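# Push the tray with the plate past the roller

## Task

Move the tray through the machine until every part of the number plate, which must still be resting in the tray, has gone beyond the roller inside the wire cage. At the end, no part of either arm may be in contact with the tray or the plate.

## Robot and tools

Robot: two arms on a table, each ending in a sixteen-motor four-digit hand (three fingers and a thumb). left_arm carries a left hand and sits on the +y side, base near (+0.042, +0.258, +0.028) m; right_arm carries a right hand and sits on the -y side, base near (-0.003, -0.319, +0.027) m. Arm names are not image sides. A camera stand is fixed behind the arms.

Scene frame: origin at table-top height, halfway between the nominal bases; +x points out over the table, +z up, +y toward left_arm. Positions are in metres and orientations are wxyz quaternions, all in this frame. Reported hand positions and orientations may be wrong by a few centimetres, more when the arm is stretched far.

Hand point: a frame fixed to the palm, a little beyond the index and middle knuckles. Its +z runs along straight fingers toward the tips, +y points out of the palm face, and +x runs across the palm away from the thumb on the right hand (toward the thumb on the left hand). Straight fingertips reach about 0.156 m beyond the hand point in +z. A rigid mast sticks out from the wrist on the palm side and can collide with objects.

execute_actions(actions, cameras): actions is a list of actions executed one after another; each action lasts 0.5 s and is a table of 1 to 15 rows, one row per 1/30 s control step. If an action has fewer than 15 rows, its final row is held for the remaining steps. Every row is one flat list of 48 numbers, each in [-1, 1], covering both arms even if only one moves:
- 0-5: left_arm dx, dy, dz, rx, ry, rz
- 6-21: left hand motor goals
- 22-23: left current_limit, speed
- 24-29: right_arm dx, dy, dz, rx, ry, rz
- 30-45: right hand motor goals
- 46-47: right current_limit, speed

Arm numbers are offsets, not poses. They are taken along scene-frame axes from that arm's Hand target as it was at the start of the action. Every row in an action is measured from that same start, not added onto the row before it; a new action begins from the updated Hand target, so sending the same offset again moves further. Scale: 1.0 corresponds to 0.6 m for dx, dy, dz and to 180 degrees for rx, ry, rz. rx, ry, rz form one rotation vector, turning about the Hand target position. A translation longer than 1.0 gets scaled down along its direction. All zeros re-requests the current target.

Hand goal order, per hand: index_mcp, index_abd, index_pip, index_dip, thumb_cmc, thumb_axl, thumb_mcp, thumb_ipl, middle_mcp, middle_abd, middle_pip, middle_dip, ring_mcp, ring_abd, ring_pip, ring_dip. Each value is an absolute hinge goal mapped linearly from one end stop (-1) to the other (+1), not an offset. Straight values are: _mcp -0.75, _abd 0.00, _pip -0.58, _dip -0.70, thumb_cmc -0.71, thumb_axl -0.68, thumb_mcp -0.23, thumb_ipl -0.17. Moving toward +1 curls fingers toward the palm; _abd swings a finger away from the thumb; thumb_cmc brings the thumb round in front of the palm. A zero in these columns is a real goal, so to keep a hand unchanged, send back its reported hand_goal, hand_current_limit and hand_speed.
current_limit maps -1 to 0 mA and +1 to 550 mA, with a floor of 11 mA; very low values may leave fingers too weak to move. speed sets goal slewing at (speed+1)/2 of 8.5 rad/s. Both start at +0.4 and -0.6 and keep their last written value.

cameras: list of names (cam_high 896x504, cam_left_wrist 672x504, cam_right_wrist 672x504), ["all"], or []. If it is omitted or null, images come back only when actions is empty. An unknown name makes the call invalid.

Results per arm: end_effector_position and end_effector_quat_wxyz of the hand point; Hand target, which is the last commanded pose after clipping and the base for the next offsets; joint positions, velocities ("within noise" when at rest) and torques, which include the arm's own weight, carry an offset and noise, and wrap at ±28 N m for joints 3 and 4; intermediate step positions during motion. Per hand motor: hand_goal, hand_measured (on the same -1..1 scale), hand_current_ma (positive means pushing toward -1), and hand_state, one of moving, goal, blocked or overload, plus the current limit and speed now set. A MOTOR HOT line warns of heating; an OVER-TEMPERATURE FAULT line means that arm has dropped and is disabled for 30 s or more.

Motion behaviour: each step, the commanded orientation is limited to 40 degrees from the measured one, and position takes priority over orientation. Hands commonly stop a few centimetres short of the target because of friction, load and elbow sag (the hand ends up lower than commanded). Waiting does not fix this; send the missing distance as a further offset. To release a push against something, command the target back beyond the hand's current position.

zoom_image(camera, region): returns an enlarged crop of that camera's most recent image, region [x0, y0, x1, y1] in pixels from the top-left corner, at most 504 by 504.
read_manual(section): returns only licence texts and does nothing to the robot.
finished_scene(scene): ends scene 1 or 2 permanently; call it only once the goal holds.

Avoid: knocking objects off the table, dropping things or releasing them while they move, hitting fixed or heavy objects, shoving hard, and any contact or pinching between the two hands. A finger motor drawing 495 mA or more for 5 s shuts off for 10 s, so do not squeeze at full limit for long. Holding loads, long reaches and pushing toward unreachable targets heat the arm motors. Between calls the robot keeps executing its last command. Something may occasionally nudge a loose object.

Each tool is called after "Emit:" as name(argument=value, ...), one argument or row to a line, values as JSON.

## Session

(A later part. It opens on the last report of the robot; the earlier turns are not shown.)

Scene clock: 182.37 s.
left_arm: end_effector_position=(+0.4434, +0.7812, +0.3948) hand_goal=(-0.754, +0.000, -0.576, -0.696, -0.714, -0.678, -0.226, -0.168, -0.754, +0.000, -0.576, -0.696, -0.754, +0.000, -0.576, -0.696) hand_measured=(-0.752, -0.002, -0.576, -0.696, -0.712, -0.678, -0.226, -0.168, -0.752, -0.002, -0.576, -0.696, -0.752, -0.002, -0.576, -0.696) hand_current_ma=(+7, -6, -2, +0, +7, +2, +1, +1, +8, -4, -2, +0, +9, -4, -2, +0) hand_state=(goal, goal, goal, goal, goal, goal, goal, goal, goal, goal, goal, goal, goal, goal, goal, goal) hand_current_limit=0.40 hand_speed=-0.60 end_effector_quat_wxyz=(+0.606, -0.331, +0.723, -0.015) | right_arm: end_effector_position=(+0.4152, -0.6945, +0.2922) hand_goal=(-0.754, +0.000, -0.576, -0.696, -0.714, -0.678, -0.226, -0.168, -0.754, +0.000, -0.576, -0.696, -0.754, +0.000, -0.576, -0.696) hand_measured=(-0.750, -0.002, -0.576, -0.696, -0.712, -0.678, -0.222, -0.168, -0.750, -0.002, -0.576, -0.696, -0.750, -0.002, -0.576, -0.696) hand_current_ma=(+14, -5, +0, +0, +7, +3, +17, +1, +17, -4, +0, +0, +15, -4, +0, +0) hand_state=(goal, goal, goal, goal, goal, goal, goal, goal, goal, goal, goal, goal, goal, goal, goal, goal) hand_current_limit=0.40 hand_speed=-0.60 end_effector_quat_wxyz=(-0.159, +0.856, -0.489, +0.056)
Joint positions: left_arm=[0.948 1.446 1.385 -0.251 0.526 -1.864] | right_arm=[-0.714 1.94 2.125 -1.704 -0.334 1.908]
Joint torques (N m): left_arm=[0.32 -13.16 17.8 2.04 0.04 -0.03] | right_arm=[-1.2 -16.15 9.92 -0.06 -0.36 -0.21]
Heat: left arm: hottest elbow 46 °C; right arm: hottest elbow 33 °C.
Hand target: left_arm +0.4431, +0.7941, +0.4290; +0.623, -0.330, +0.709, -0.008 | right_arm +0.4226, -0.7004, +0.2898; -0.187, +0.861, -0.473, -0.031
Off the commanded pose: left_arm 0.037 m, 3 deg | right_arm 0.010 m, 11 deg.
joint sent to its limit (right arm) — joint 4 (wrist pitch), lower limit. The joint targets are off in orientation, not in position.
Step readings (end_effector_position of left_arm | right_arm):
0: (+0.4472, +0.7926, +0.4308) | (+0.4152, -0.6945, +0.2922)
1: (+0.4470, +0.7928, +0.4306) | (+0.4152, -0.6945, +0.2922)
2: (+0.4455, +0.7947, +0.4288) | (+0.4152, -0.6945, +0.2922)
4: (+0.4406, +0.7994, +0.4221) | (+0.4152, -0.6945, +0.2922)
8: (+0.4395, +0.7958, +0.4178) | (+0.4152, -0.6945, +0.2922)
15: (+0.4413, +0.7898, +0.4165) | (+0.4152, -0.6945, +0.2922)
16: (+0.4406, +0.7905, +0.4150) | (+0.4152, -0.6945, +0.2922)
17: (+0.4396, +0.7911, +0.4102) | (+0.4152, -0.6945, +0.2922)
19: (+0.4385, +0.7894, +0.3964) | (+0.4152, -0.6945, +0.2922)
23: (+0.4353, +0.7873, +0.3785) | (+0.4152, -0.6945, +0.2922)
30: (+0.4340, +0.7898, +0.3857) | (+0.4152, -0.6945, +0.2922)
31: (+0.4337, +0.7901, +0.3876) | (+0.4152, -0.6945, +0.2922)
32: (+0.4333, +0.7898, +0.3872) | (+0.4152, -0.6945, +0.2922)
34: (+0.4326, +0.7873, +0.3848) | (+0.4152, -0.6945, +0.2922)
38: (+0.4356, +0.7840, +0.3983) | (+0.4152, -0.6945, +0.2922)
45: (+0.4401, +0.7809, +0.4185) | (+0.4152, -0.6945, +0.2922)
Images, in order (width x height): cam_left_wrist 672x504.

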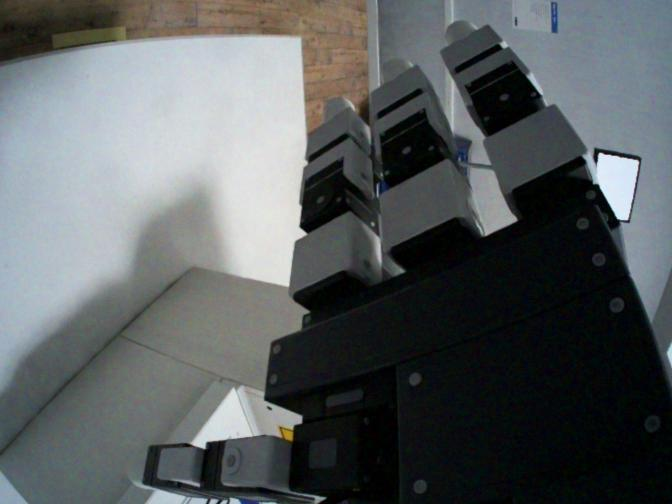

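Emit:
execute_actions(
  actions=[
    [[0,0,0.03,-0.0735,0.161,-0.015,-0.754,0,-0.576,-0.696,-0.714,-0.678,-0.226,-0.168,-0.754,0,-0.576,-0.696,-0.754,0,-0.576,-0.696,0.4,-0.6,0.0,0,0.0,0,0,0,-0.754,0,-0.576,-0.696,-0.714,-0.678,-0.226,-0.168,-0.754,0,-0.576,-0.696,-0.754,0,-0.576,-0.696,0.4,-0.6]],
    [[0,0,0,-0.0735,0.161,-0.015,-0.754,0,-0.576,-0.696,-0.714,-0.678,-0.226,-0.168,-0.754,0,-0.576,-0.696,-0.754,0,-0.576,-0.696,0.4,-0.6,0,0,0,0,0,0,-0.754,0,-0.576,-0.696,-0.714,-0.678,-0.226,-0.168,-0.754,0,-0.576,-0.696,-0.754,0,-0.576,-0.696,0.4,-0.6]],
  ],
  cameras=["cam_left_wrist","cam_high"],
)

Scene clock: 194.37 s.
left_arm: end_effector_position=(+0.4376, +0.7924, +0.4209) hand_goal=(-0.754, +0.000, -0.576, -0.696, -0.714, -0.678, -0.226, -0.168, -0.754, +0.000, -0.576, -0.696, -0.754, +0.000, -0.576, -0.696) hand_measured=(-0.750, -0.002, -0.576, -0.696, -0.710, -0.678, -0.224, -0.168, -0.750, -0.002, -0.576, -0.696, -0.750, -0.002, -0.576, -0.696) hand_current_ma=(+12, -6, -2, +0, +11, +2, +10, +1, +14, -4, -2, +0, +16, -4, -2, +0) hand_state=(goal, goal, goal, goal, goal, goal, goal, goal, goal, goal, goal, goal, goal, goal, goal, goal) hand_current_limit=0.40 hand_speed=-0.60 end_effector_quat_wxyz=(+0.216, -0.379, +0.899, +0.032) | right_arm: end_effector_position=(+0.4152, -0.6945, +0.2922) hand_goal=(-0.754, +0.000, -0.576, -0.696, -0.714, -0.678, -0.226, -0.168, -0.754, +0.000, -0.576, -0.696, -0.754, +0.000, -0.576, -0.696) hand_measured=(-0.750, -0.002, -0.576, -0.696, -0.712, -0.678, -0.222, -0.168, -0.750, -0.002, -0.576, -0.696, -0.750, -0.002, -0.576, -0.696) hand_current_ma=(+14, -5, +0, +0, +7, +3, +17, +1, +17, -4, +0, +0, +15, -4, +0, +0) hand_state=(goal, goal, goal, goal, goal, goal, goal, goal, goal, goal, goal, goal, goal, goal, goal, goal) hand_current_limit=0.40 hand_speed=-0.60 end_effector_quat_wxyz=(-0.159, +0.856, -0.489, +0.056)
Joint positions: left_arm=[0.836 2.013 2.54 -1.674 0.125 -1.556] | right_arm=[-0.714 1.94 2.125 -1.704 -0.334 1.908]
Joint torques (N m): left_arm=[-1.2 -19.66 14.76 0.88 -0.08 0.2] | right_arm=[-1.2 -16.15 9.91 -0.06 -0.36 -0.21]
Heat: left arm: hottest elbow 48 °C; right arm: hottest elbow 33 °C.
Hand target: left_arm +0.4431, +0.7941, +0.4470; +0.115, -0.388, +0.914, -0.032 | right_arm +0.4226, -0.7004, +0.2898; -0.187, +0.861, -0.473, -0.031
Off the commanded pose: left_arm 0.027 m, 14 deg | right_arm 0.010 m, 11 deg.
joint sent to its limit (left arm) — joint 4 (wrist pitch), lower limit. The joint targets are off in position and orientation.
joint sent to its limit (right arm) — joint 4 (wrist pitch), lower limit. The joint targets are off in orientation, not in position.
Step readings (end_effector_position of left_arm | right_arm):
0: (+0.4434, +0.7812, +0.3948) | (+0.4152, -0.6945, +0.2922)
1: (+0.4426, +0.7811, +0.3946) | (+0.4152, -0.6945, +0.2922)
2: (+0.4393, +0.7799, +0.3921) | (+0.4152, -0.6945, +0.2922)
4: (+0.4303, +0.7779, +0.3896) | (+0.4152, -0.6945, +0.2922)
8: (+0.4253, +0.7809, +0.4082) | (+0.4152, -0.6945, +0.2922)
15: (+0.4266, +0.7856, +0.4337) | (+0.4152, -0.6945, +0.2922)
16: (+0.4274, +0.7858, +0.4338) | (+0.4152, -0.6945, +0.2922)
17: (+0.4254, +0.7857, +0.4333) | (+0.4152, -0.6945, +0.2922)
19: (+0.4188, +0.7880, +0.4347) | (+0.4152, -0.6945, +0.2922)
23: (+0.4239, +0.7900, +0.4351) | (+0.4152, -0.6945, +0.2922)
30: (+0.4368, +0.7915, +0.4139) | (+0.4152, -0.6945, +0.2922)
Images, in order (width x height): cam_high 896x504, cam_left_wrist 672x504.

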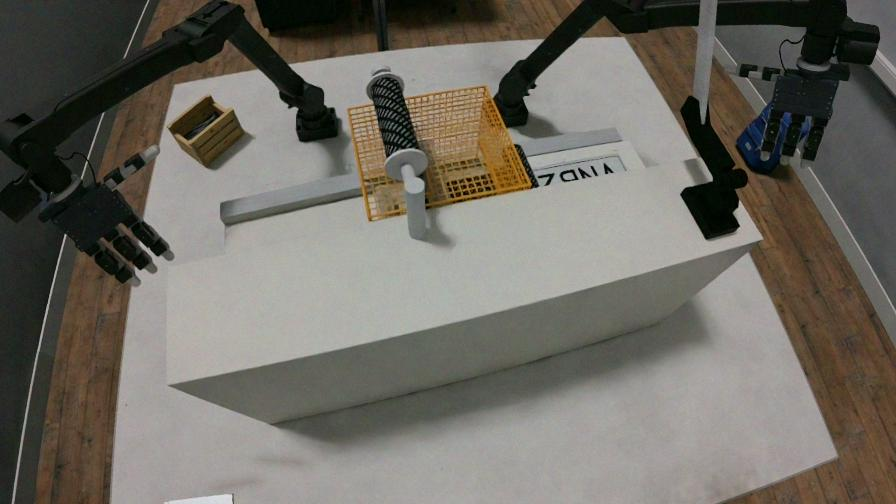

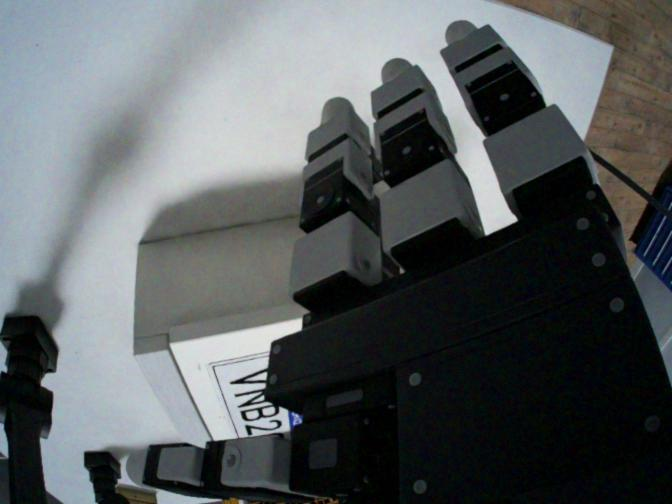

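Emit:
zoom_image(
  camera="cam_left_wrist",
  region=[100, 200, 360, 504],
)

Scaled by 1.658 from the camera's 672x504 image, which has a finer 960x720 frame.

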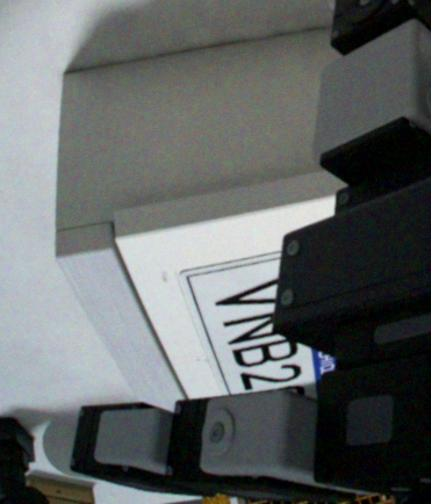

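Emit:
execute_actions(
  actions=[
    [[-0.02,-0.04,0,0.0537,-0.0674,-0.1166,-1,0,-0.576,-0.696,-0.714,-0.678,-0.226,-0.168,-0.754,0,-0.576,-0.696,-0.754,0,-0.576,-0.696,0.4,-0.6,0.0,0,0.0,0,0,0,-0.754,0,-0.576,-0.696,-0.714,-0.678,-0.226,-0.168,-0.754,0,-0.576,-0.696,-0.754,0,-0.576,-0.696,0.4,-0.6]],
    [[-0.02,-0.06,-0.03,0.0537,-0.0674,-0.1166,-1,0,-0.576,-0.696,-0.714,-0.678,-0.226,-0.168,-0.754,0,-0.576,-0.696,-0.754,0,-0.576,-0.696,0.4,-0.6,0,0,0,0,0,0,-0.754,0,-0.576,-0.696,-0.714,-0.678,-0.226,-0.168,-0.754,0,-0.576,-0.696,-0.754,0,-0.576,-0.696,0.4,-0.6]],
  ],
  cameras=["cam_left_wrist","cam_high"],
)

Scene clock: 284.60 s.
left_arm: end_effector_position=(+0.4178, +0.7280, +0.4305) hand_goal=(-1.000, +0.000, -0.576, -0.696, -0.714, -0.678, -0.226, -0.168, -0.754, +0.000, -0.576, -0.696, -0.754, +0.000, -0.576, -0.696) hand_measured=(-0.990, -0.002, -0.576, -0.696, -0.710, -0.678, -0.224, -0.168, -0.750, -0.002, -0.576, -0.696, -0.748, -0.002, -0.576, -0.696) hand_current_ma=(+35, -6, -1, +0, +10, +2, +10, +1, +16, -4, -2, +0, +18, -4, -2, +0) hand_state=(goal, goal, goal, goal, goal, goal, goal, goal, goal, goal, goal, goal, goal, goal, goal, goal) hand_current_limit=0.40 hand_speed=-0.60 end_effector_quat_wxyz=(+0.331, -0.010, +0.943, -0.006) | right_arm: end_effector_position=(+0.4152, -0.6945, +0.2922) hand_goal=(-0.754, +0.000, -0.576, -0.696, -0.714, -0.678, -0.226, -0.168, -0.754, +0.000, -0.576, -0.696, -0.754, +0.000, -0.576, -0.696) hand_measured=(-0.750, -0.002, -0.576, -0.696, -0.712, -0.678, -0.222, -0.168, -0.750, -0.002, -0.576, -0.696, -0.750, -0.002, -0.576, -0.696) hand_current_ma=(+14, -5, +0, +0, +7, +3, +17, +1, +17, -4, +0, +0, +15, -4, +0, +0) hand_state=(goal, goal, goal, goal, goal, goal, goal, goal, goal, goal, goal, goal, goal, goal, goal, goal) hand_current_limit=0.40 hand_speed=-0.60 end_effector_quat_wxyz=(-0.159, +0.856, -0.489, +0.056)
Joint positions: left_arm=[0.931 1.553 1.847 -1.424 0.531 -0.778] | right_arm=[-0.714 1.94 2.125 -1.704 -0.334 1.908]
Joint torques (N m): left_arm=[0.15 -13.98 9.92 2.04 0.71 0.22] | right_arm=[-1.14 -16.09 9.92 -0.03 -0.36 -0.21]
Heat: left arm: hottest elbow 50 °C; right arm: hottest elbow 33 °C.
Hand target: left_arm +0.4190, +0.7342, +0.4291; +0.342, +0.000, +0.940, +0.000 | right_arm +0.4226, -0.7004, +0.2898; -0.187, +0.861, -0.473, -0.031
Off the commanded pose: left_arm 0.006 m, 2 deg | right_arm 0.010 m, 11 deg.
joint sent to its limit (right arm) — joint 4 (wrist pitch), lower limit. The joint targets are off in orientation, not in position.
Step readings (end_effector_position of left_arm | right_arm):
0: (+0.4376, +0.7924, +0.4209) | (+0.4152, -0.6945, +0.2922)
1: (+0.4379, +0.7924, +0.4211) | (+0.4152, -0.6945, +0.2922)
2: (+0.4411, +0.7915, +0.4215) | (+0.4152, -0.6945, +0.2922)
4: (+0.4458, +0.7827, +0.4180) | (+0.4152, -0.6945, +0.2922)
8: (+0.4424, +0.7677, +0.4250) | (+0.4152, -0.6945, +0.2922)
15: (+0.4344, +0.7608, +0.4581) | (+0.4152, -0.6945, +0.2922)
16: (+0.4338, +0.7604, +0.4594) | (+0.4152, -0.6945, +0.2922)
17: (+0.4357, +0.7576, +0.4570) | (+0.4152, -0.6945, +0.2922)
19: (+0.4326, +0.7443, +0.4412) | (+0.4152, -0.6945, +0.2922)
23: (+0.4205, +0.7245, +0.4128) | (+0.4152, -0.6945, +0.2922)
30: (+0.4176, +0.7242, +0.4213) | (+0.4152, -0.6945, +0.2922)
Images, in order (width x height): cam_high 896x504, cam_left_wrist 672x504.

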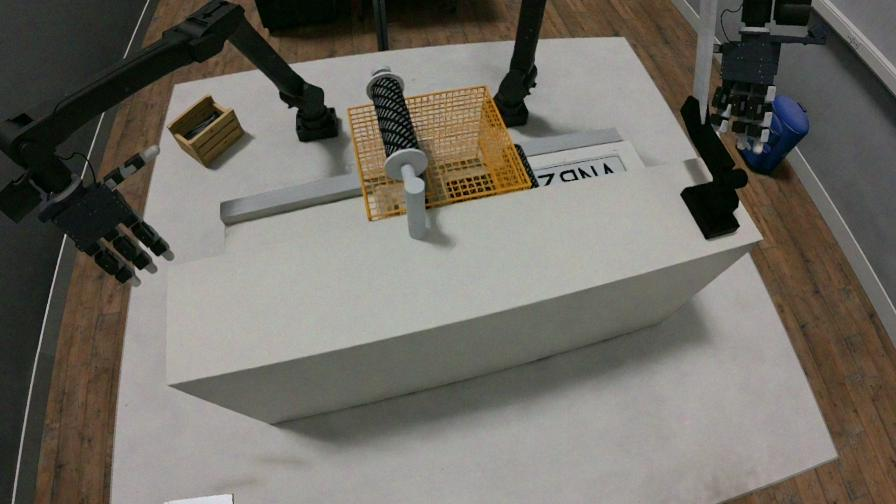

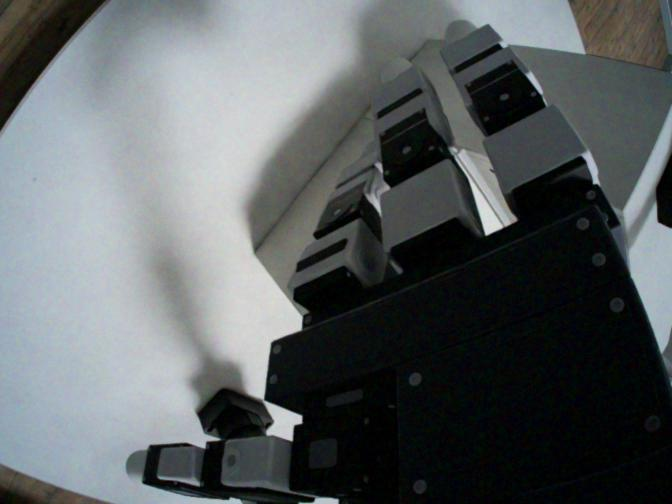

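Emit:
zoom_image(
  camera="cam_left_wrist",
  region=[420, 100, 672, 420],
)

Emit:
zoom_image(
  camera="cam_high",
  region=[620, 0, 800, 250],
)

Scaled by 1.575 from the camera's 672x504 image, which has a finer 960x720 frame.

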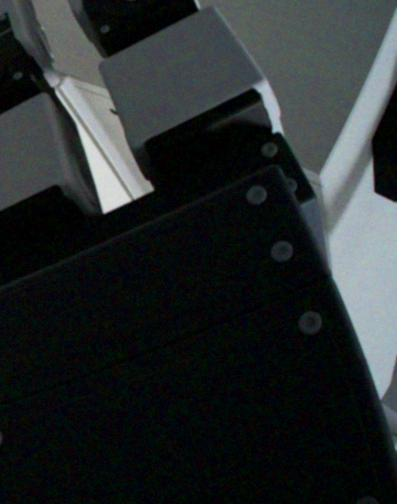

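Scaled by 2.016 from the camera's 896x504 image, which has a finer 1280x720 frame.

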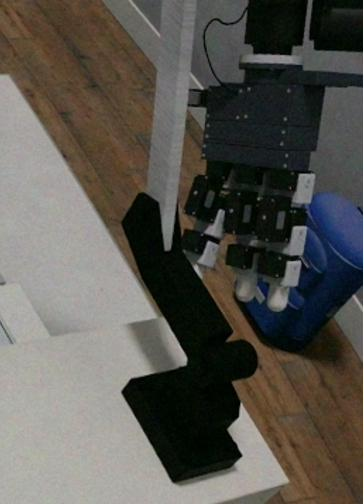

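Emit:
execute_actions(
  actions=[
    [[-0.015,-0.03,-0.09,0,0,0,-1,0,-0.576,-0.696,-0.714,-0.678,-0.226,-0.168,-0.754,0,-0.576,-0.696,-0.754,0,-0.576,-0.696,0.4,-0.6,0.0,0,0.0,0,0,0,-0.754,0,-0.576,-0.696,-0.714,-0.678,-0.226,-0.168,-0.754,0,-0.576,-0.696,-0.754,0,-0.576,-0.696,0.4,-0.6]],
    [[0,-0.06,-0.09,0,0,0,-1,0,-0.576,-0.696,-0.714,-0.678,-0.226,-0.168,-0.754,0,-0.576,-0.696,-0.754,0,-0.576,-0.696,0.4,-0.6,0,0,0,0,0,0,-0.754,0,-0.576,-0.696,-0.714,-0.678,-0.226,-0.168,-0.754,0,-0.576,-0.696,-0.754,0,-0.576,-0.696,0.4,-0.6]],
  ],
  cameras=["cam_left_wrist","cam_high"],
)

Scene clock: 313.00 s.
left_arm: end_effector_position=(+0.4076, +0.6833, +0.3199) hand_goal=(-1.000, +0.000, -0.576, -0.696, -0.714, -0.678, -0.226, -0.168, -0.754, +0.000, -0.576, -0.696, -0.754, +0.000, -0.576, -0.696) hand_measured=(-0.992, -0.002, -0.576, -0.696, -0.710, -0.678, -0.224, -0.168, -0.750, -0.002, -0.576, -0.696, -0.750, -0.002, -0.576, -0.696) hand_current_ma=(+28, -6, -1, +0, +10, +2, +10, +1, +13, -4, -2, +0, +14, -4, -2, +0) hand_state=(goal, goal, goal, goal, goal, goal, goal, goal, goal, goal, goal, goal, goal, goal, goal, goal) hand_current_limit=0.40 hand_speed=-0.60 end_effector_quat_wxyz=(+0.337, +0.002, +0.942, -0.003) | right_arm: end_effector_position=(+0.4152, -0.6945, +0.2922) hand_goal=(-0.754, +0.000, -0.576, -0.696, -0.714, -0.678, -0.226, -0.168, -0.754, +0.000, -0.576, -0.696, -0.754, +0.000, -0.576, -0.696) hand_measured=(-0.750, -0.002, -0.576, -0.696, -0.712, -0.678, -0.222, -0.168, -0.750, -0.002, -0.576, -0.696, -0.750, -0.002, -0.576, -0.696) hand_current_ma=(+14, -5, +0, +0, +7, +3, +17, +1, +17, -4, +0, +0, +15, -4, +0, +0) hand_state=(goal, goal, goal, goal, goal, goal, goal, goal, goal, goal, goal, goal, goal, goal, goal, goal) hand_current_limit=0.40 hand_speed=-0.60 end_effector_quat_wxyz=(-0.159, +0.856, -0.489, +0.056)
Joint positions: left_arm=[0.895 1.391 1.37 -1.082 0.523 -0.797] | right_arm=[-0.714 1.94 2.125 -1.704 -0.334 1.908]
Joint torques (N m): left_arm=[-1.14 -12.45 10.13 2.04 0.31 -0.03] | right_arm=[-1.26 -16.15 9.92 -0.06 -0.36 -0.21]
Heat: left arm: hottest elbow 43 °C; right arm: hottest elbow 33 °C.
Hand target: left_arm +0.4101, +0.6801, +0.3209; +0.342, +0.000, +0.940, +0.000 | right_arm +0.4226, -0.7004, +0.2898; -0.187, +0.861, -0.473, -0.031
Off the commanded pose: left_arm 0.004 m, 1 deg | right_arm 0.010 m, 11 deg.
joint sent to its limit (right arm) — joint 4 (wrist pitch), lower limit. The joint targets are off in orientation, not in position.
Step readings (end_effector_position of left_arm | right_arm):
0: (+0.4178, +0.7280, +0.4305) | (+0.4152, -0.6945, +0.2922)
1: (+0.4181, +0.7279, +0.4294) | (+0.4152, -0.6945, +0.2922)
2: (+0.4187, +0.7281, +0.4272) | (+0.4152, -0.6945, +0.2922)
4: (+0.4165, +0.7240, +0.4142) | (+0.4152, -0.6945, +0.2922)
8: (+0.4079, +0.7124, +0.3774) | (+0.4152, -0.6945, +0.2922)
15: (+0.4101, +0.7153, +0.3635) | (+0.4152, -0.6945, +0.2922)
16: (+0.4103, +0.7155, +0.3639) | (+0.4152, -0.6945, +0.2922)
17: (+0.4104, +0.7158, +0.3634) | (+0.4152, -0.6945, +0.2922)
19: (+0.4071, +0.7094, +0.3553) | (+0.4152, -0.6945, +0.2922)
23: (+0.4004, +0.6879, +0.3274) | (+0.4152, -0.6945, +0.2922)
30: (+0.4073, +0.6824, +0.3149) | (+0.4152, -0.6945, +0.2922)
Images, in order (width x height): cam_high 896x504, cam_left_wrist 672x504.

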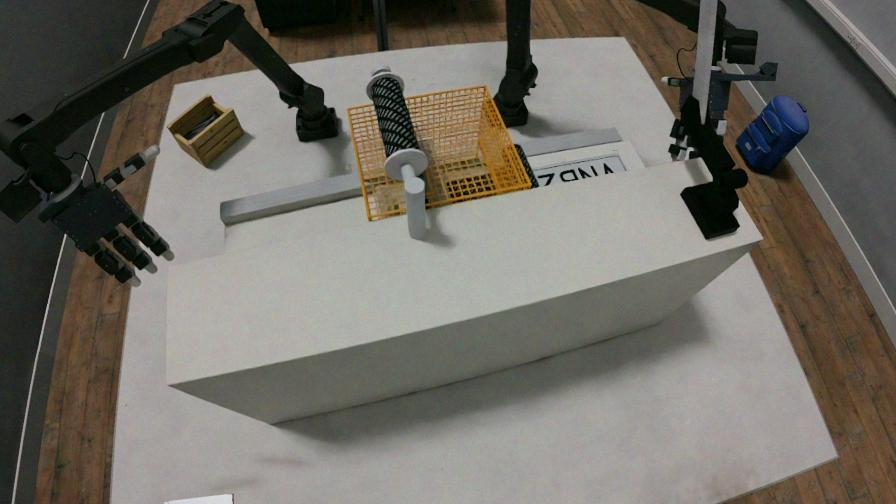

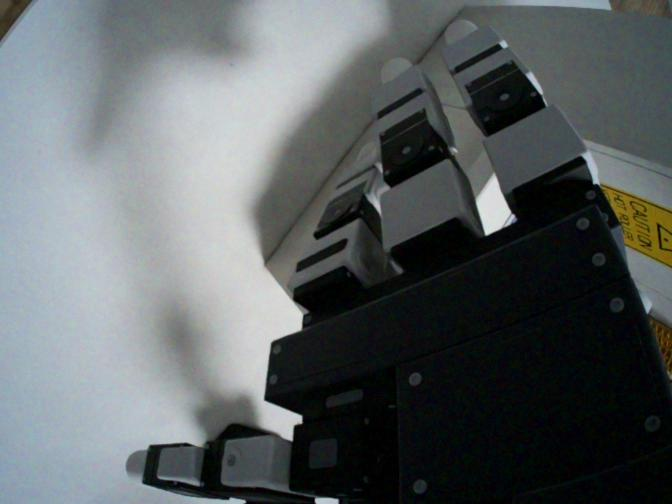

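Emit:
zoom_image(
  camera="cam_left_wrist",
  region=[240, 0, 540, 320],
)

Emit:
zoom_image(
  camera="cam_high",
  region=[580, 60, 760, 240],
)

Scaled by 1.575 from the camera's 672x504 image, which has a finer 960x720 frame.

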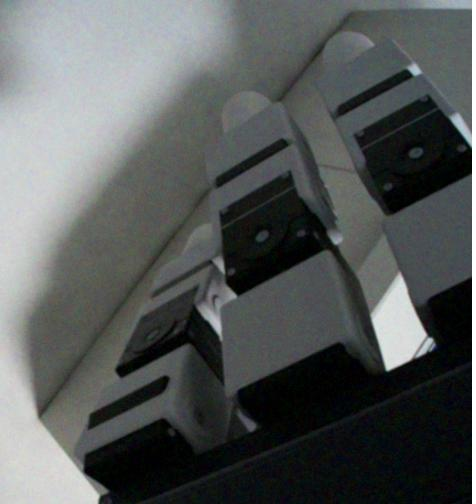

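Scaled by 2.800 from the camera's 896x504 image, which has a finer 1280x720 frame.

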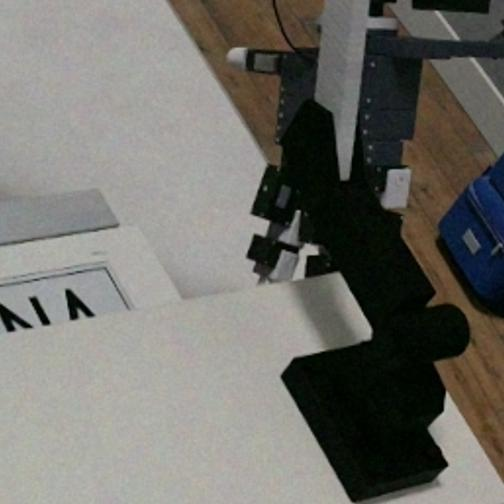

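Emit:
execute_actions(
  actions=[
    [[0.0,-0.055,-0.018,0,0,0,-1,0,-0.576,-0.696,-0.714,-0.678,-0.226,-0.168,-0.754,0,-0.576,-0.696,-0.754,0,-0.576,-0.696,0.4,-0.6,0.0,0,0.0,0,0,0,-0.754,0,-0.576,-0.696,-0.714,-0.678,-0.226,-0.168,-0.754,0,-0.576,-0.696,-0.754,0,-0.576,-0.696,0.4,-0.6]],
  ],
  cameras=["cam_left_wrist"],
)

Emit:
zoom_image(
  camera="cam_left_wrist",
  region=[240, 0, 540, 320],
)

Scene clock: 338.13 s.
left_arm: end_effector_position=(+0.4079, +0.6500, +0.3106) hand_goal=(-1.000, +0.000, -0.576, -0.696, -0.714, -0.678, -0.226, -0.168, -0.754, +0.000, -0.576, -0.696, -0.754, +0.000, -0.576, -0.696) hand_measured=(-0.992, -0.002, -0.576, -0.696, -0.710, -0.678, -0.224, -0.168, -0.750, -0.002, -0.576, -0.696, -0.750, -0.002, -0.576, -0.696) hand_current_ma=(+27, -6, -1, +0, +9, +2, +10, +1, +11, -4, -2, +0, +12, -4, -2, +0) hand_state=(goal, goal, goal, goal, goal, goal, goal, goal, goal, goal, goal, goal, goal, goal, goal, goal) hand_current_limit=0.40 hand_speed=-0.60 end_effector_quat_wxyz=(+0.337, +0.002, +0.942, -0.002) | right_arm: end_effector_position=(+0.4152, -0.6945, +0.2922) hand_goal=(-0.754, +0.000, -0.576, -0.696, -0.714, -0.678, -0.226, -0.168, -0.754, +0.000, -0.576, -0.696, -0.754, +0.000, -0.576, -0.696) hand_measured=(-0.750, -0.002, -0.576, -0.696, -0.712, -0.678, -0.222, -0.168, -0.750, -0.002, -0.576, -0.696, -0.750, -0.002, -0.576, -0.696) hand_current_ma=(+14, -5, +0, +0, +7, +3, +17, +1, +17, -4, +0, +0, +15, -4, +0, +0) hand_state=(goal, goal, goal, goal, goal, goal, goal, goal, goal, goal, goal, goal, goal, goal, goal, goal) hand_current_limit=0.40 hand_speed=-0.60 end_effector_quat_wxyz=(-0.159, +0.856, -0.489, +0.056)
Joint positions: left_arm=[0.843 1.321 1.275 -1.03 0.499 -0.849] | right_arm=[-0.714 1.94 2.125 -1.704 -0.334 1.908]
Joint torques (N m): left_arm=[-1.08 -11.34 10.04 2.11 0.27 -0.04] | right_arm=[-1.2 -16.09 9.91 -0.06 -0.36 -0.21]
Heat: left arm: hottest elbow 40 °C; right arm: hottest elbow 34 °C.
Hand target: left_arm +0.4100, +0.6472, +0.3101; +0.342, -0.001, +0.940, +0.000 | right_arm +0.4226, -0.7004, +0.2898; -0.187, +0.861, -0.473, -0.031
Off the commanded pose: left_arm 0.004 m, 1 deg | right_arm 0.010 m, 11 deg.
joint sent to its limit (right arm) — joint 4 (wrist pitch), lower limit. The joint targets are off in orientation, not in position.
Step readings (end_effector_position of left_arm | right_arm):
0: (+0.4076, +0.6833, +0.3199) | (+0.4152, -0.6945, +0.2922)
1: (+0.4073, +0.6830, +0.3196) | (+0.4152, -0.6945, +0.2922)
2: (+0.4078, +0.6822, +0.3191) | (+0.4152, -0.6945, +0.2922)
4: (+0.4063, +0.6763, +0.3149) | (+0.4152, -0.6945, +0.2922)
8: (+0.4040, +0.6568, +0.3063) | (+0.4152, -0.6945, +0.2922)
15: (+0.4083, +0.6497, +0.3107) | (+0.4152, -0.6945, +0.2922)
Images, in order (width x height): cam_left_wrist 672x504.

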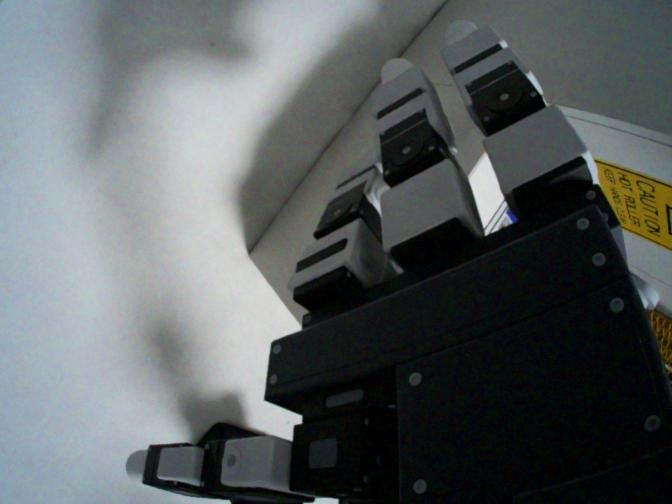

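Scaled by 1.575 from the camera's 672x504 image, which has a finer 960x720 frame.

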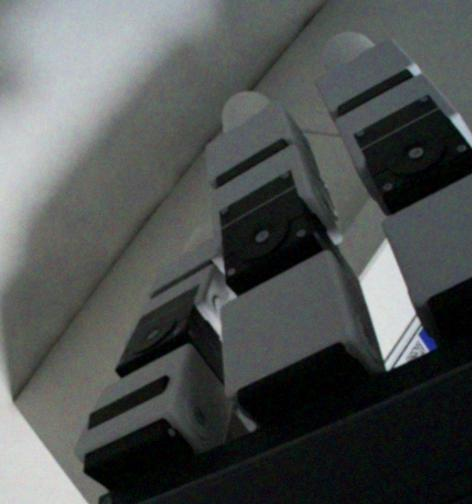

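Emit:
execute_actions(
  actions=[
    [[0.0,-0.045,0,0,0,0,-1,0,-0.576,-0.696,-0.714,-0.678,-0.226,-0.168,-0.754,0,-0.576,-0.696,-0.754,0,-0.576,-0.696,0.4,-0.6,0.0,0,0.0,0,0,0,-0.754,0,-0.576,-0.696,-0.714,-0.678,-0.226,-0.168,-0.754,0,-0.576,-0.696,-0.754,0,-0.576,-0.696,0.4,-0.6]],
    [[0.0,-0.045,0,0,0,0,-1,0,-0.576,-0.696,-0.714,-0.678,-0.226,-0.168,-0.754,0,-0.576,-0.696,-0.754,0,-0.576,-0.696,0.4,-0.6,0.0,0,0.0,0,0,0,-0.754,0,-0.576,-0.696,-0.714,-0.678,-0.226,-0.168,-0.754,0,-0.576,-0.696,-0.754,0,-0.576,-0.696,0.4,-0.6]],
  ],
  cameras=["cam_left_wrist","cam_right_wrist","cam_high"],
)

Emit:
zoom_image(
  camera="cam_left_wrist",
  region=[240, 0, 540, 320],
)

Emit:
zoom_image(
  camera="cam_high",
  region=[580, 60, 760, 240],
)

Scene clock: 346.23 s.
left_arm: end_effector_position=(+0.4068, +0.5984, +0.3122) hand_goal=(-1.000, +0.000, -0.576, -0.696, -0.714, -0.678, -0.226, -0.168, -0.754, +0.000, -0.576, -0.696, -0.754, +0.000, -0.576, -0.696) hand_measured=(-0.984, -0.006, -0.570, -0.696, -0.712, -0.678, -0.224, -0.168, -0.752, -0.002, -0.576, -0.696, -0.752, -0.002, -0.576, -0.696) hand_current_ma=(+59, -14, +17, +0, +8, +2, +10, +1, +8, -4, -2, +0, +9, -4, -2, +0) hand_state=(goal, goal, goal, goal, goal, goal, goal, goal, goal, goal, goal, goal, goal, goal, goal, goal) hand_current_limit=0.40 hand_speed=-0.60 end_effector_quat_wxyz=(+0.337, +0.002, +0.941, +0.003) | right_arm: end_effector_position=(+0.4152, -0.6945, +0.2922) hand_goal=(-0.754, +0.000, -0.576, -0.696, -0.714, -0.678, -0.226, -0.168, -0.754, +0.000, -0.576, -0.696, -0.754, +0.000, -0.576, -0.696) hand_measured=(-0.750, -0.002, -0.576, -0.696, -0.712, -0.678, -0.222, -0.168, -0.750, -0.002, -0.576, -0.696, -0.750, -0.002, -0.576, -0.696) hand_current_ma=(+14, -5, +0, +0, +7, +3, +17, +1, +17, -4, +0, +0, +15, -4, +0, +0) hand_state=(goal, goal, goal, goal, goal, goal, goal, goal, goal, goal, goal, goal, goal, goal, goal, goal) hand_current_limit=0.40 hand_speed=-0.60 end_effector_quat_wxyz=(-0.159, +0.856, -0.489, +0.056)
Joint positions: left_arm=[0.75 1.211 1.176 -0.995 0.447 -0.938] | right_arm=[-0.714 1.94 2.125 -1.704 -0.334 1.908]
Joint torques (N m): left_arm=[-1.44 -9.58 10.22 2.18 0.33 -0.06] | right_arm=[-1.2 -16.09 9.91 -0.06 -0.36 -0.21]
Heat: left arm: hottest elbow 40 °C; right arm: hottest elbow 34 °C.
Hand target: left_arm +0.4101, +0.5931, +0.3104; +0.342, +0.000, +0.940, +0.000 | right_arm +0.4226, -0.7004, +0.2898; -0.187, +0.861, -0.473, -0.031
Off the commanded pose: left_arm 0.006 m, 1 deg | right_arm 0.010 m, 11 deg.
joint sent to its limit (right arm) — joint 4 (wrist pitch), lower limit. The joint targets are off in orientation, not in position.
Step readings (end_effector_position of left_arm | right_arm):
0: (+0.4079, +0.6500, +0.3106) | (+0.4152, -0.6945, +0.2922)
1: (+0.4080, +0.6498, +0.3104) | (+0.4152, -0.6945, +0.2922)
2: (+0.4081, +0.6491, +0.3100) | (+0.4152, -0.6945, +0.2922)
4: (+0.4067, +0.6443, +0.3077) | (+0.4152, -0.6945, +0.2922)
8: (+0.4054, +0.6292, +0.3057) | (+0.4152, -0.6945, +0.2922)
15: (+0.4079, +0.6228, +0.3118) | (+0.4152, -0.6945, +0.2922)
16: (+0.4075, +0.6229, +0.3115) | (+0.4152, -0.6945, +0.2922)
17: (+0.4082, +0.6220, +0.3112) | (+0.4152, -0.6945, +0.2922)
19: (+0.4068, +0.6180, +0.3088) | (+0.4152, -0.6945, +0.2922)
23: (+0.4059, +0.6023, +0.3062) | (+0.4152, -0.6945, +0.2922)
30: (+0.4068, +0.5982, +0.3122) | (+0.4152, -0.6945, +0.2922)

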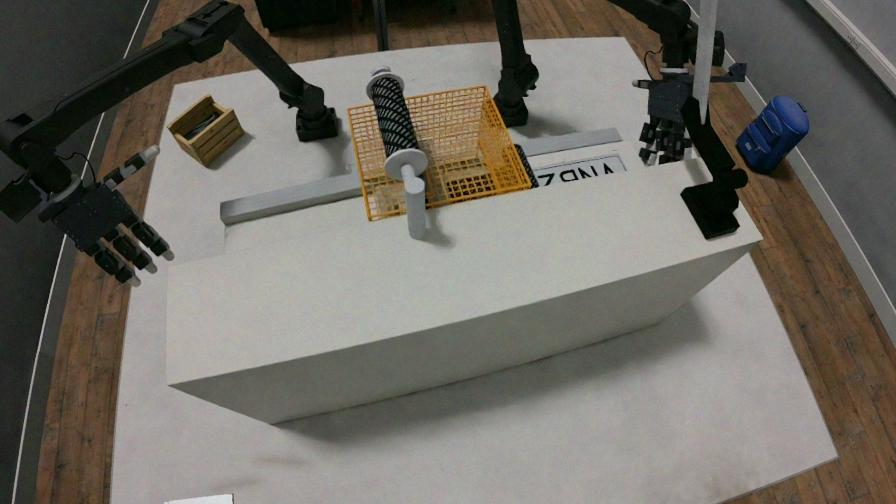

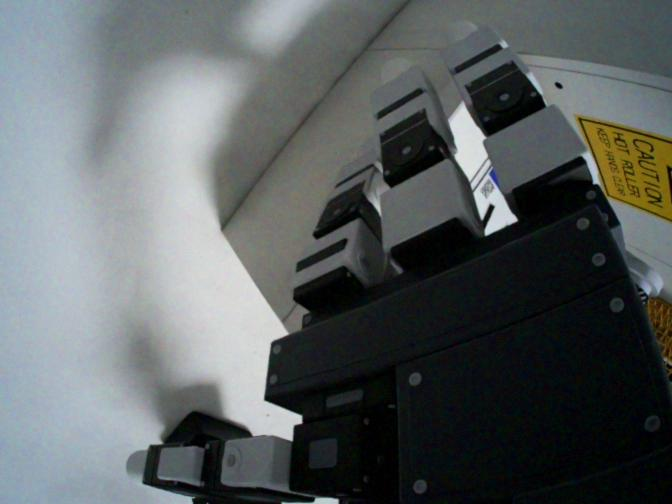

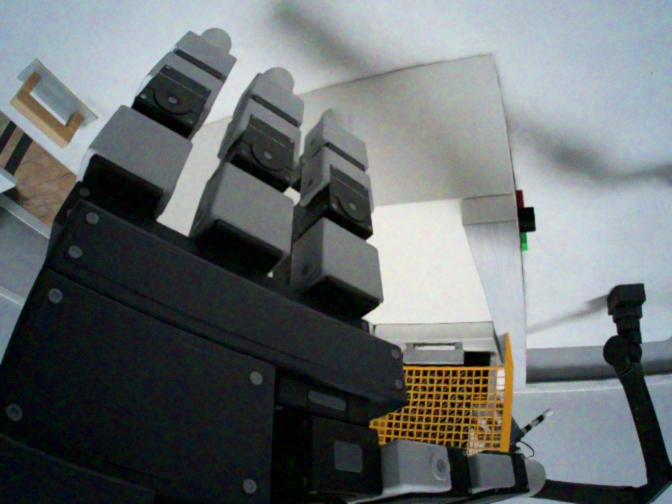

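Scaled by 1.575 from the camera's 672x504 image, which has a finer 960x720 frame.

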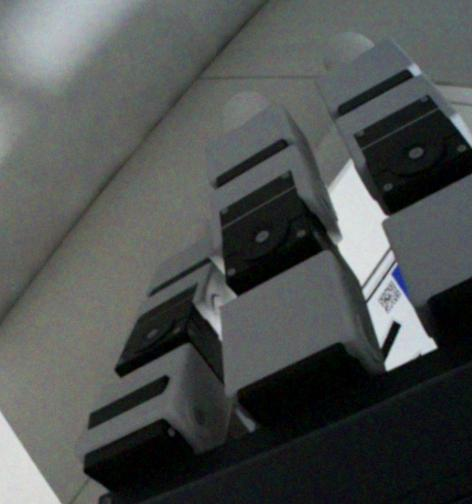

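Scaled by 2.800 from the camera's 896x504 image, which has a finer 1280x720 frame.

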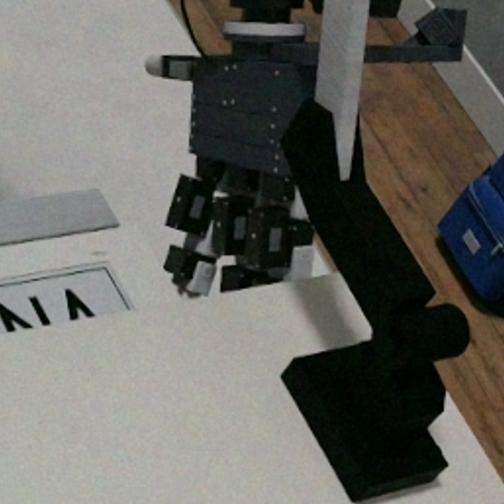

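Emit:
execute_actions(
  actions=[
    [[0.0,-0.04,0,0,0,0,-1,0,-0.576,-0.696,-0.714,-0.678,-0.226,-0.168,-0.754,0,-0.576,-0.696,-0.754,0,-0.576,-0.696,0.4,-0.6,0.0,0,0.0,0,0,0,-0.754,0,-0.576,-0.696,-0.714,-0.678,-0.226,-0.168,-0.754,0,-0.576,-0.696,-0.754,0,-0.576,-0.696,0.4,-0.6]],
  ],
  cameras=["cam_left_wrist","cam_right_wrist","cam_high"],
)

Emit:
zoom_image(
  camera="cam_high",
  region=[580, 60, 760, 240],
)

Emit:
zoom_image(
  camera="cam_right_wrist",
  region=[360, 300, 540, 460],
)

Scene clock: 350.80 s.
left_arm: end_effector_position=(+0.4031, +0.5878, +0.3169) hand_goal=(-1.000, +0.000, -0.576, -0.696, -0.714, -0.678, -0.226, -0.168, -0.754, +0.000, -0.576, -0.696, -0.754, +0.000, -0.576, -0.696) hand_measured=(-0.942, -0.010, -0.542, -0.696, -0.712, -0.678, -0.224, -0.168, -0.752, -0.002, -0.576, -0.696, -0.752, -0.002, -0.576, -0.696) hand_current_ma=(+258, -30, +128, +0, +8, +2, +10, +1, +8, -4, -2, +0, +9, -4, -2, +0) hand_state=(blocked, goal, blocked, goal, goal, goal, goal, goal, goal, goal, goal, goal, goal, goal, goal, goal) hand_current_limit=0.40 hand_speed=-0.60 end_effector_quat_wxyz=(+0.337, +0.001, +0.941, +0.021) | right_arm: end_effector_position=(+0.4152, -0.6945, +0.2922) hand_goal=(-0.754, +0.000, -0.576, -0.696, -0.714, -0.678, -0.226, -0.168, -0.754, +0.000, -0.576, -0.696, -0.754, +0.000, -0.576, -0.696) hand_measured=(-0.750, -0.002, -0.576, -0.696, -0.712, -0.678, -0.222, -0.168, -0.750, -0.002, -0.576, -0.696, -0.750, -0.002, -0.576, -0.696) hand_current_ma=(+14, -5, +0, +0, +7, +3, +17, +1, +17, -4, +0, +0, +15, -4, +0, +0) hand_state=(goal, goal, goal, goal, goal, goal, goal, goal, goal, goal, goal, goal, goal, goal, goal, goal) hand_current_limit=0.40 hand_speed=-0.60 end_effector_quat_wxyz=(-0.159, +0.856, -0.489, +0.056)
Joint positions: left_arm=[0.721 1.17 1.145 -0.97 0.402 -0.965] | right_arm=[-0.714 1.94 2.125 -1.704 -0.334 1.908]
Joint torques (N m): left_arm=[-2.84 -9.41 9.83 1.68 0.97 -0.23] | right_arm=[-1.2 -16.15 9.92 -0.06 -0.36 -0.21]
Heat: left arm: hottest elbow 40 °C; right arm: hottest elbow 34 °C.
Hand target: left_arm +0.4100, +0.5692, +0.3103; +0.342, +0.000, +0.940, +0.000 | right_arm +0.4226, -0.7004, +0.2898; -0.187, +0.861, -0.473, -0.031
Off the commanded pose: left_arm 0.021 m, 2 deg | right_arm 0.010 m, 11 deg.
joint sent to its limit (right arm) — joint 4 (wrist pitch), lower limit. The joint targets are off in orientation, not in position.
Step readings (end_effector_position of left_arm | right_arm):
0: (+0.4067, +0.5983, +0.3122) | (+0.4152, -0.6945, +0.2922)
1: (+0.4064, +0.5985, +0.3119) | (+0.4152, -0.6945, +0.2922)
2: (+0.4061, +0.5981, +0.3115) | (+0.4152, -0.6945, +0.2922)
4: (+0.4054, +0.5958, +0.3113) | (+0.4152, -0.6945, +0.2922)
8: (+0.4042, +0.5895, +0.3159) | (+0.4152, -0.6945, +0.2922)
15: (+0.4033, +0.5879, +0.3170) | (+0.4152, -0.6945, +0.2922)

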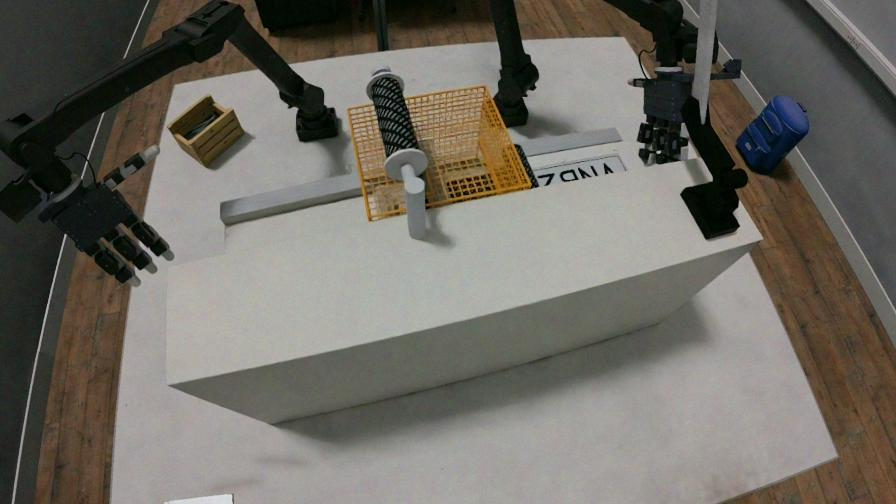

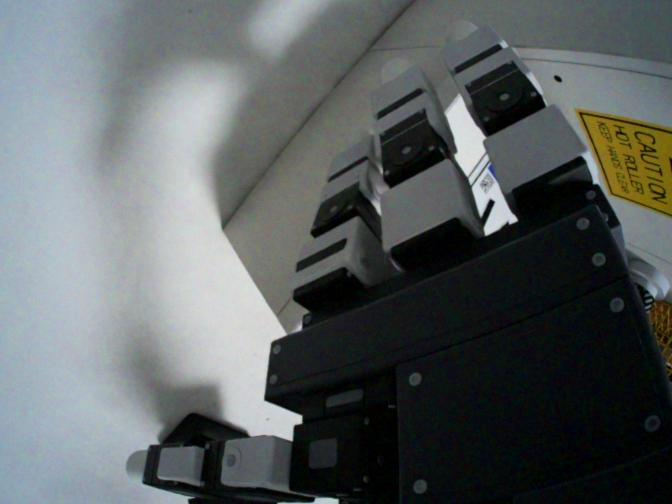

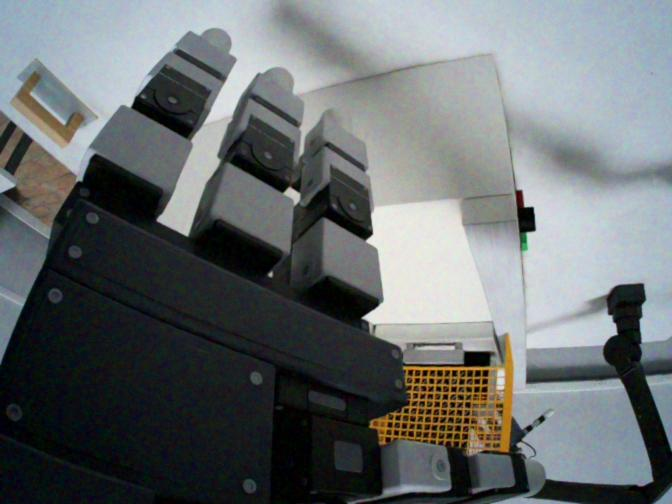

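Scaled by 2.800 from the camera's 896x504 image, which has a finer 1280x720 frame.

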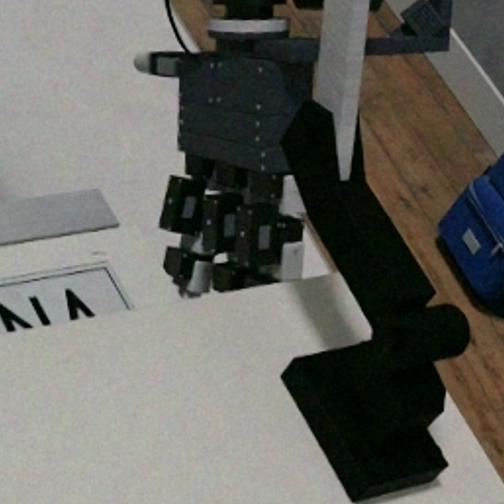

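Scaled by 2.800 from the camera's 672x504 image, which has a finer 960x720 frame.

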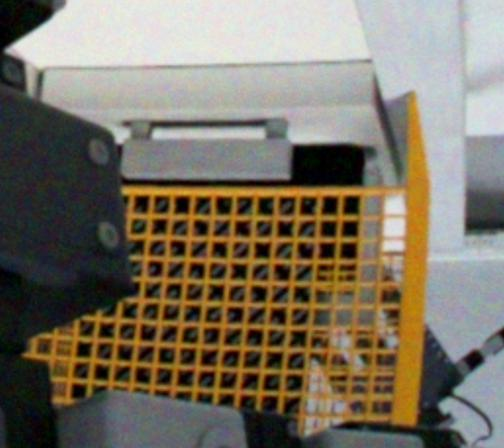

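Emit:
execute_actions(
  actions=[
    [[0.0,-0.02,0,0,0,0,-1,0,-0.62,-0.8,-0.714,-0.678,-0.226,-0.168,-0.754,0,-0.576,-0.696,-0.754,0,-0.576,-0.696,0.75,-0.6,0.0,0,0.0,0,0,0,-0.754,0,-0.576,-0.696,-0.714,-0.678,-0.226,-0.168,-0.754,0,-0.576,-0.696,-0.754,0,-0.576,-0.696,0.4,-0.6]],
    [[0.0,-0.02,0,0,0,0,-1,0,-0.62,-0.8,-0.714,-0.678,-0.226,-0.168,-0.754,0,-0.576,-0.696,-0.754,0,-0.576,-0.696,0.75,-0.6,0.0,0,0.0,0,0,0,-0.754,0,-0.576,-0.696,-0.714,-0.678,-0.226,-0.168,-0.754,0,-0.576,-0.696,-0.754,0,-0.576,-0.696,0.4,-0.6]],
  ],
  cameras=["cam_left_wrist","cam_high"],
)

Emit:
zoom_image(
  camera="cam_high",
  region=[580, 60, 760, 240],
)

Emit:
zoom_image(
  camera="cam_left_wrist",
  region=[200, 0, 672, 340],
)

Scene clock: 385.53 s.
left_arm: end_effector_position=(+0.4026, +0.5699, +0.3211) hand_goal=(-1.000, +0.000, -0.620, -0.800, -0.714, -0.678, -0.226, -0.168, -0.754, +0.000, -0.576, -0.696, -0.754, +0.000, -0.576, -0.696) hand_measured=(-0.902, -0.018, -0.554, -0.796, -0.712, -0.678, -0.224, -0.168, -0.752, -0.002, -0.576, -0.696, -0.752, -0.002, -0.576, -0.696) hand_current_ma=(+455, -56, +274, +10, +8, +2, +10, +1, +8, -4, -2, +0, +9, -4, -2, +0) hand_state=(blocked, goal, blocked, goal, goal, goal, goal, goal, goal, goal, goal, goal, goal, goal, goal, goal) hand_current_limit=0.75 hand_speed=-0.60 end_effector_quat_wxyz=(+0.339, +0.002, +0.940, +0.032) | right_arm: end_effector_position=(+0.4152, -0.6945, +0.2922) hand_goal=(-0.754, +0.000, -0.576, -0.696, -0.714, -0.678, -0.226, -0.168, -0.754, +0.000, -0.576, -0.696, -0.754, +0.000, -0.576, -0.696) hand_measured=(-0.750, -0.002, -0.576, -0.696, -0.712, -0.678, -0.222, -0.168, -0.750, -0.002, -0.576, -0.696, -0.750, -0.002, -0.576, -0.696) hand_current_ma=(+14, -5, +0, +0, +7, +3, +17, +1, +17, -4, +0, +0, +15, -4, +0, +0) hand_state=(goal, goal, goal, goal, goal, goal, goal, goal, goal, goal, goal, goal, goal, goal, goal, goal) hand_current_limit=0.40 hand_speed=-0.60 end_effector_quat_wxyz=(-0.159, +0.856, -0.489, +0.056)
Joint positions: left_arm=[0.674 1.127 1.113 -0.95 0.361 -1.004] | right_arm=[-0.714 1.94 2.125 -1.704 -0.334 1.908]
Joint torques (N m): left_arm=[-3.37 -8.82 9.8 1.32 1.37 -0.28] | right_arm=[-1.2 -16.15 9.92 -0.06 -0.36 -0.21]
Heat: left arm: hottest elbow 38 °C; right arm: hottest elbow 34 °C.
Hand target: left_arm +0.4100, +0.5452, +0.3104; +0.342, +0.000, +0.940, +0.000 | right_arm +0.4226, -0.7004, +0.2898; -0.187, +0.861, -0.473, -0.031
Off the commanded pose: left_arm 0.028 m, 4 deg | right_arm 0.010 m, 11 deg.
joint sent to its limit (right arm) — joint 4 (wrist pitch), lower limit. The joint targets are off in orientation, not in position.
Step readings (end_effector_position of left_arm | right_arm):
0: (+0.4031, +0.5878, +0.3169) | (+0.4152, -0.6945, +0.2922)
1: (+0.4032, +0.5876, +0.3167) | (+0.4152, -0.6945, +0.2922)
2: (+0.4030, +0.5875, +0.3166) | (+0.4152, -0.6945, +0.2922)
4: (+0.4029, +0.5868, +0.3173) | (+0.4152, -0.6945, +0.2922)
8: (+0.4023, +0.5831, +0.3196) | (+0.4152, -0.6945, +0.2922)
15: (+0.4021, +0.5824, +0.3197) | (+0.4152, -0.6945, +0.2922)
16: (+0.4020, +0.5823, +0.3199) | (+0.4152, -0.6945, +0.2922)
17: (+0.4016, +0.5821, +0.3196) | (+0.4152, -0.6945, +0.2922)
19: (+0.4016, +0.5807, +0.3208) | (+0.4152, -0.6945, +0.2922)
23: (+0.4017, +0.5757, +0.3219) | (+0.4152, -0.6945, +0.2922)
30: (+0.4028, +0.5703, +0.3211) | (+0.4152, -0.6945, +0.2922)
Images, in order (width x height): cam_high 896x504, cam_left_wrist 672x504.

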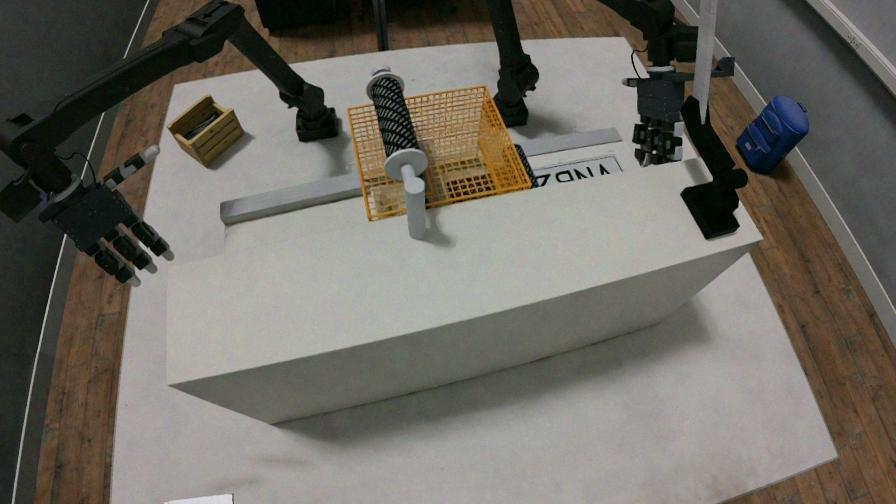

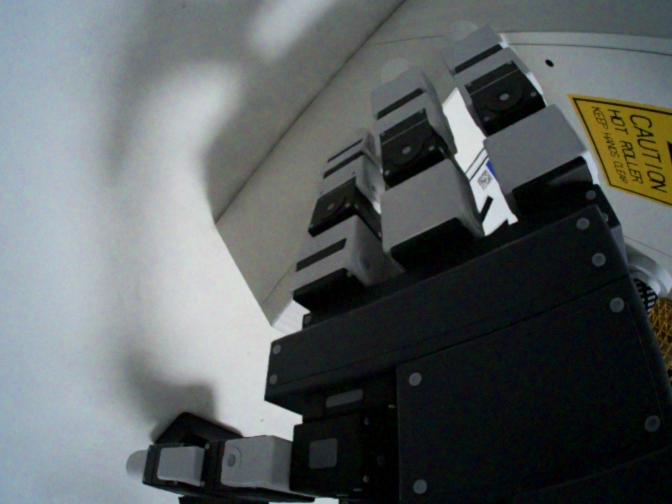

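Scaled by 2.800 from the camera's 896x504 image, which has a finer 1280x720 frame.

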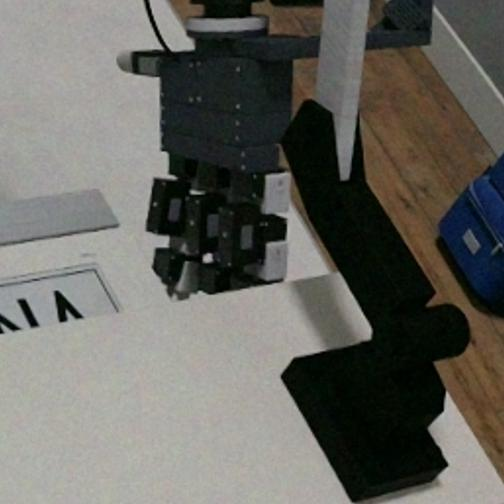

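Scaled by 1.068 from the camera's 672x504 image, which has a finer 960x720 frame.

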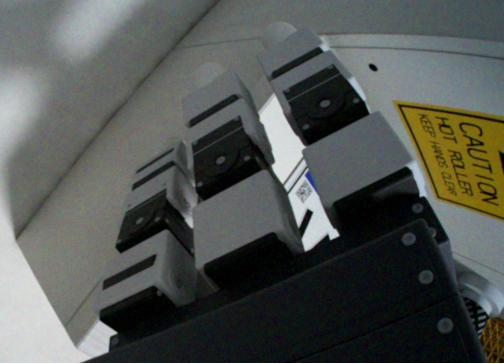

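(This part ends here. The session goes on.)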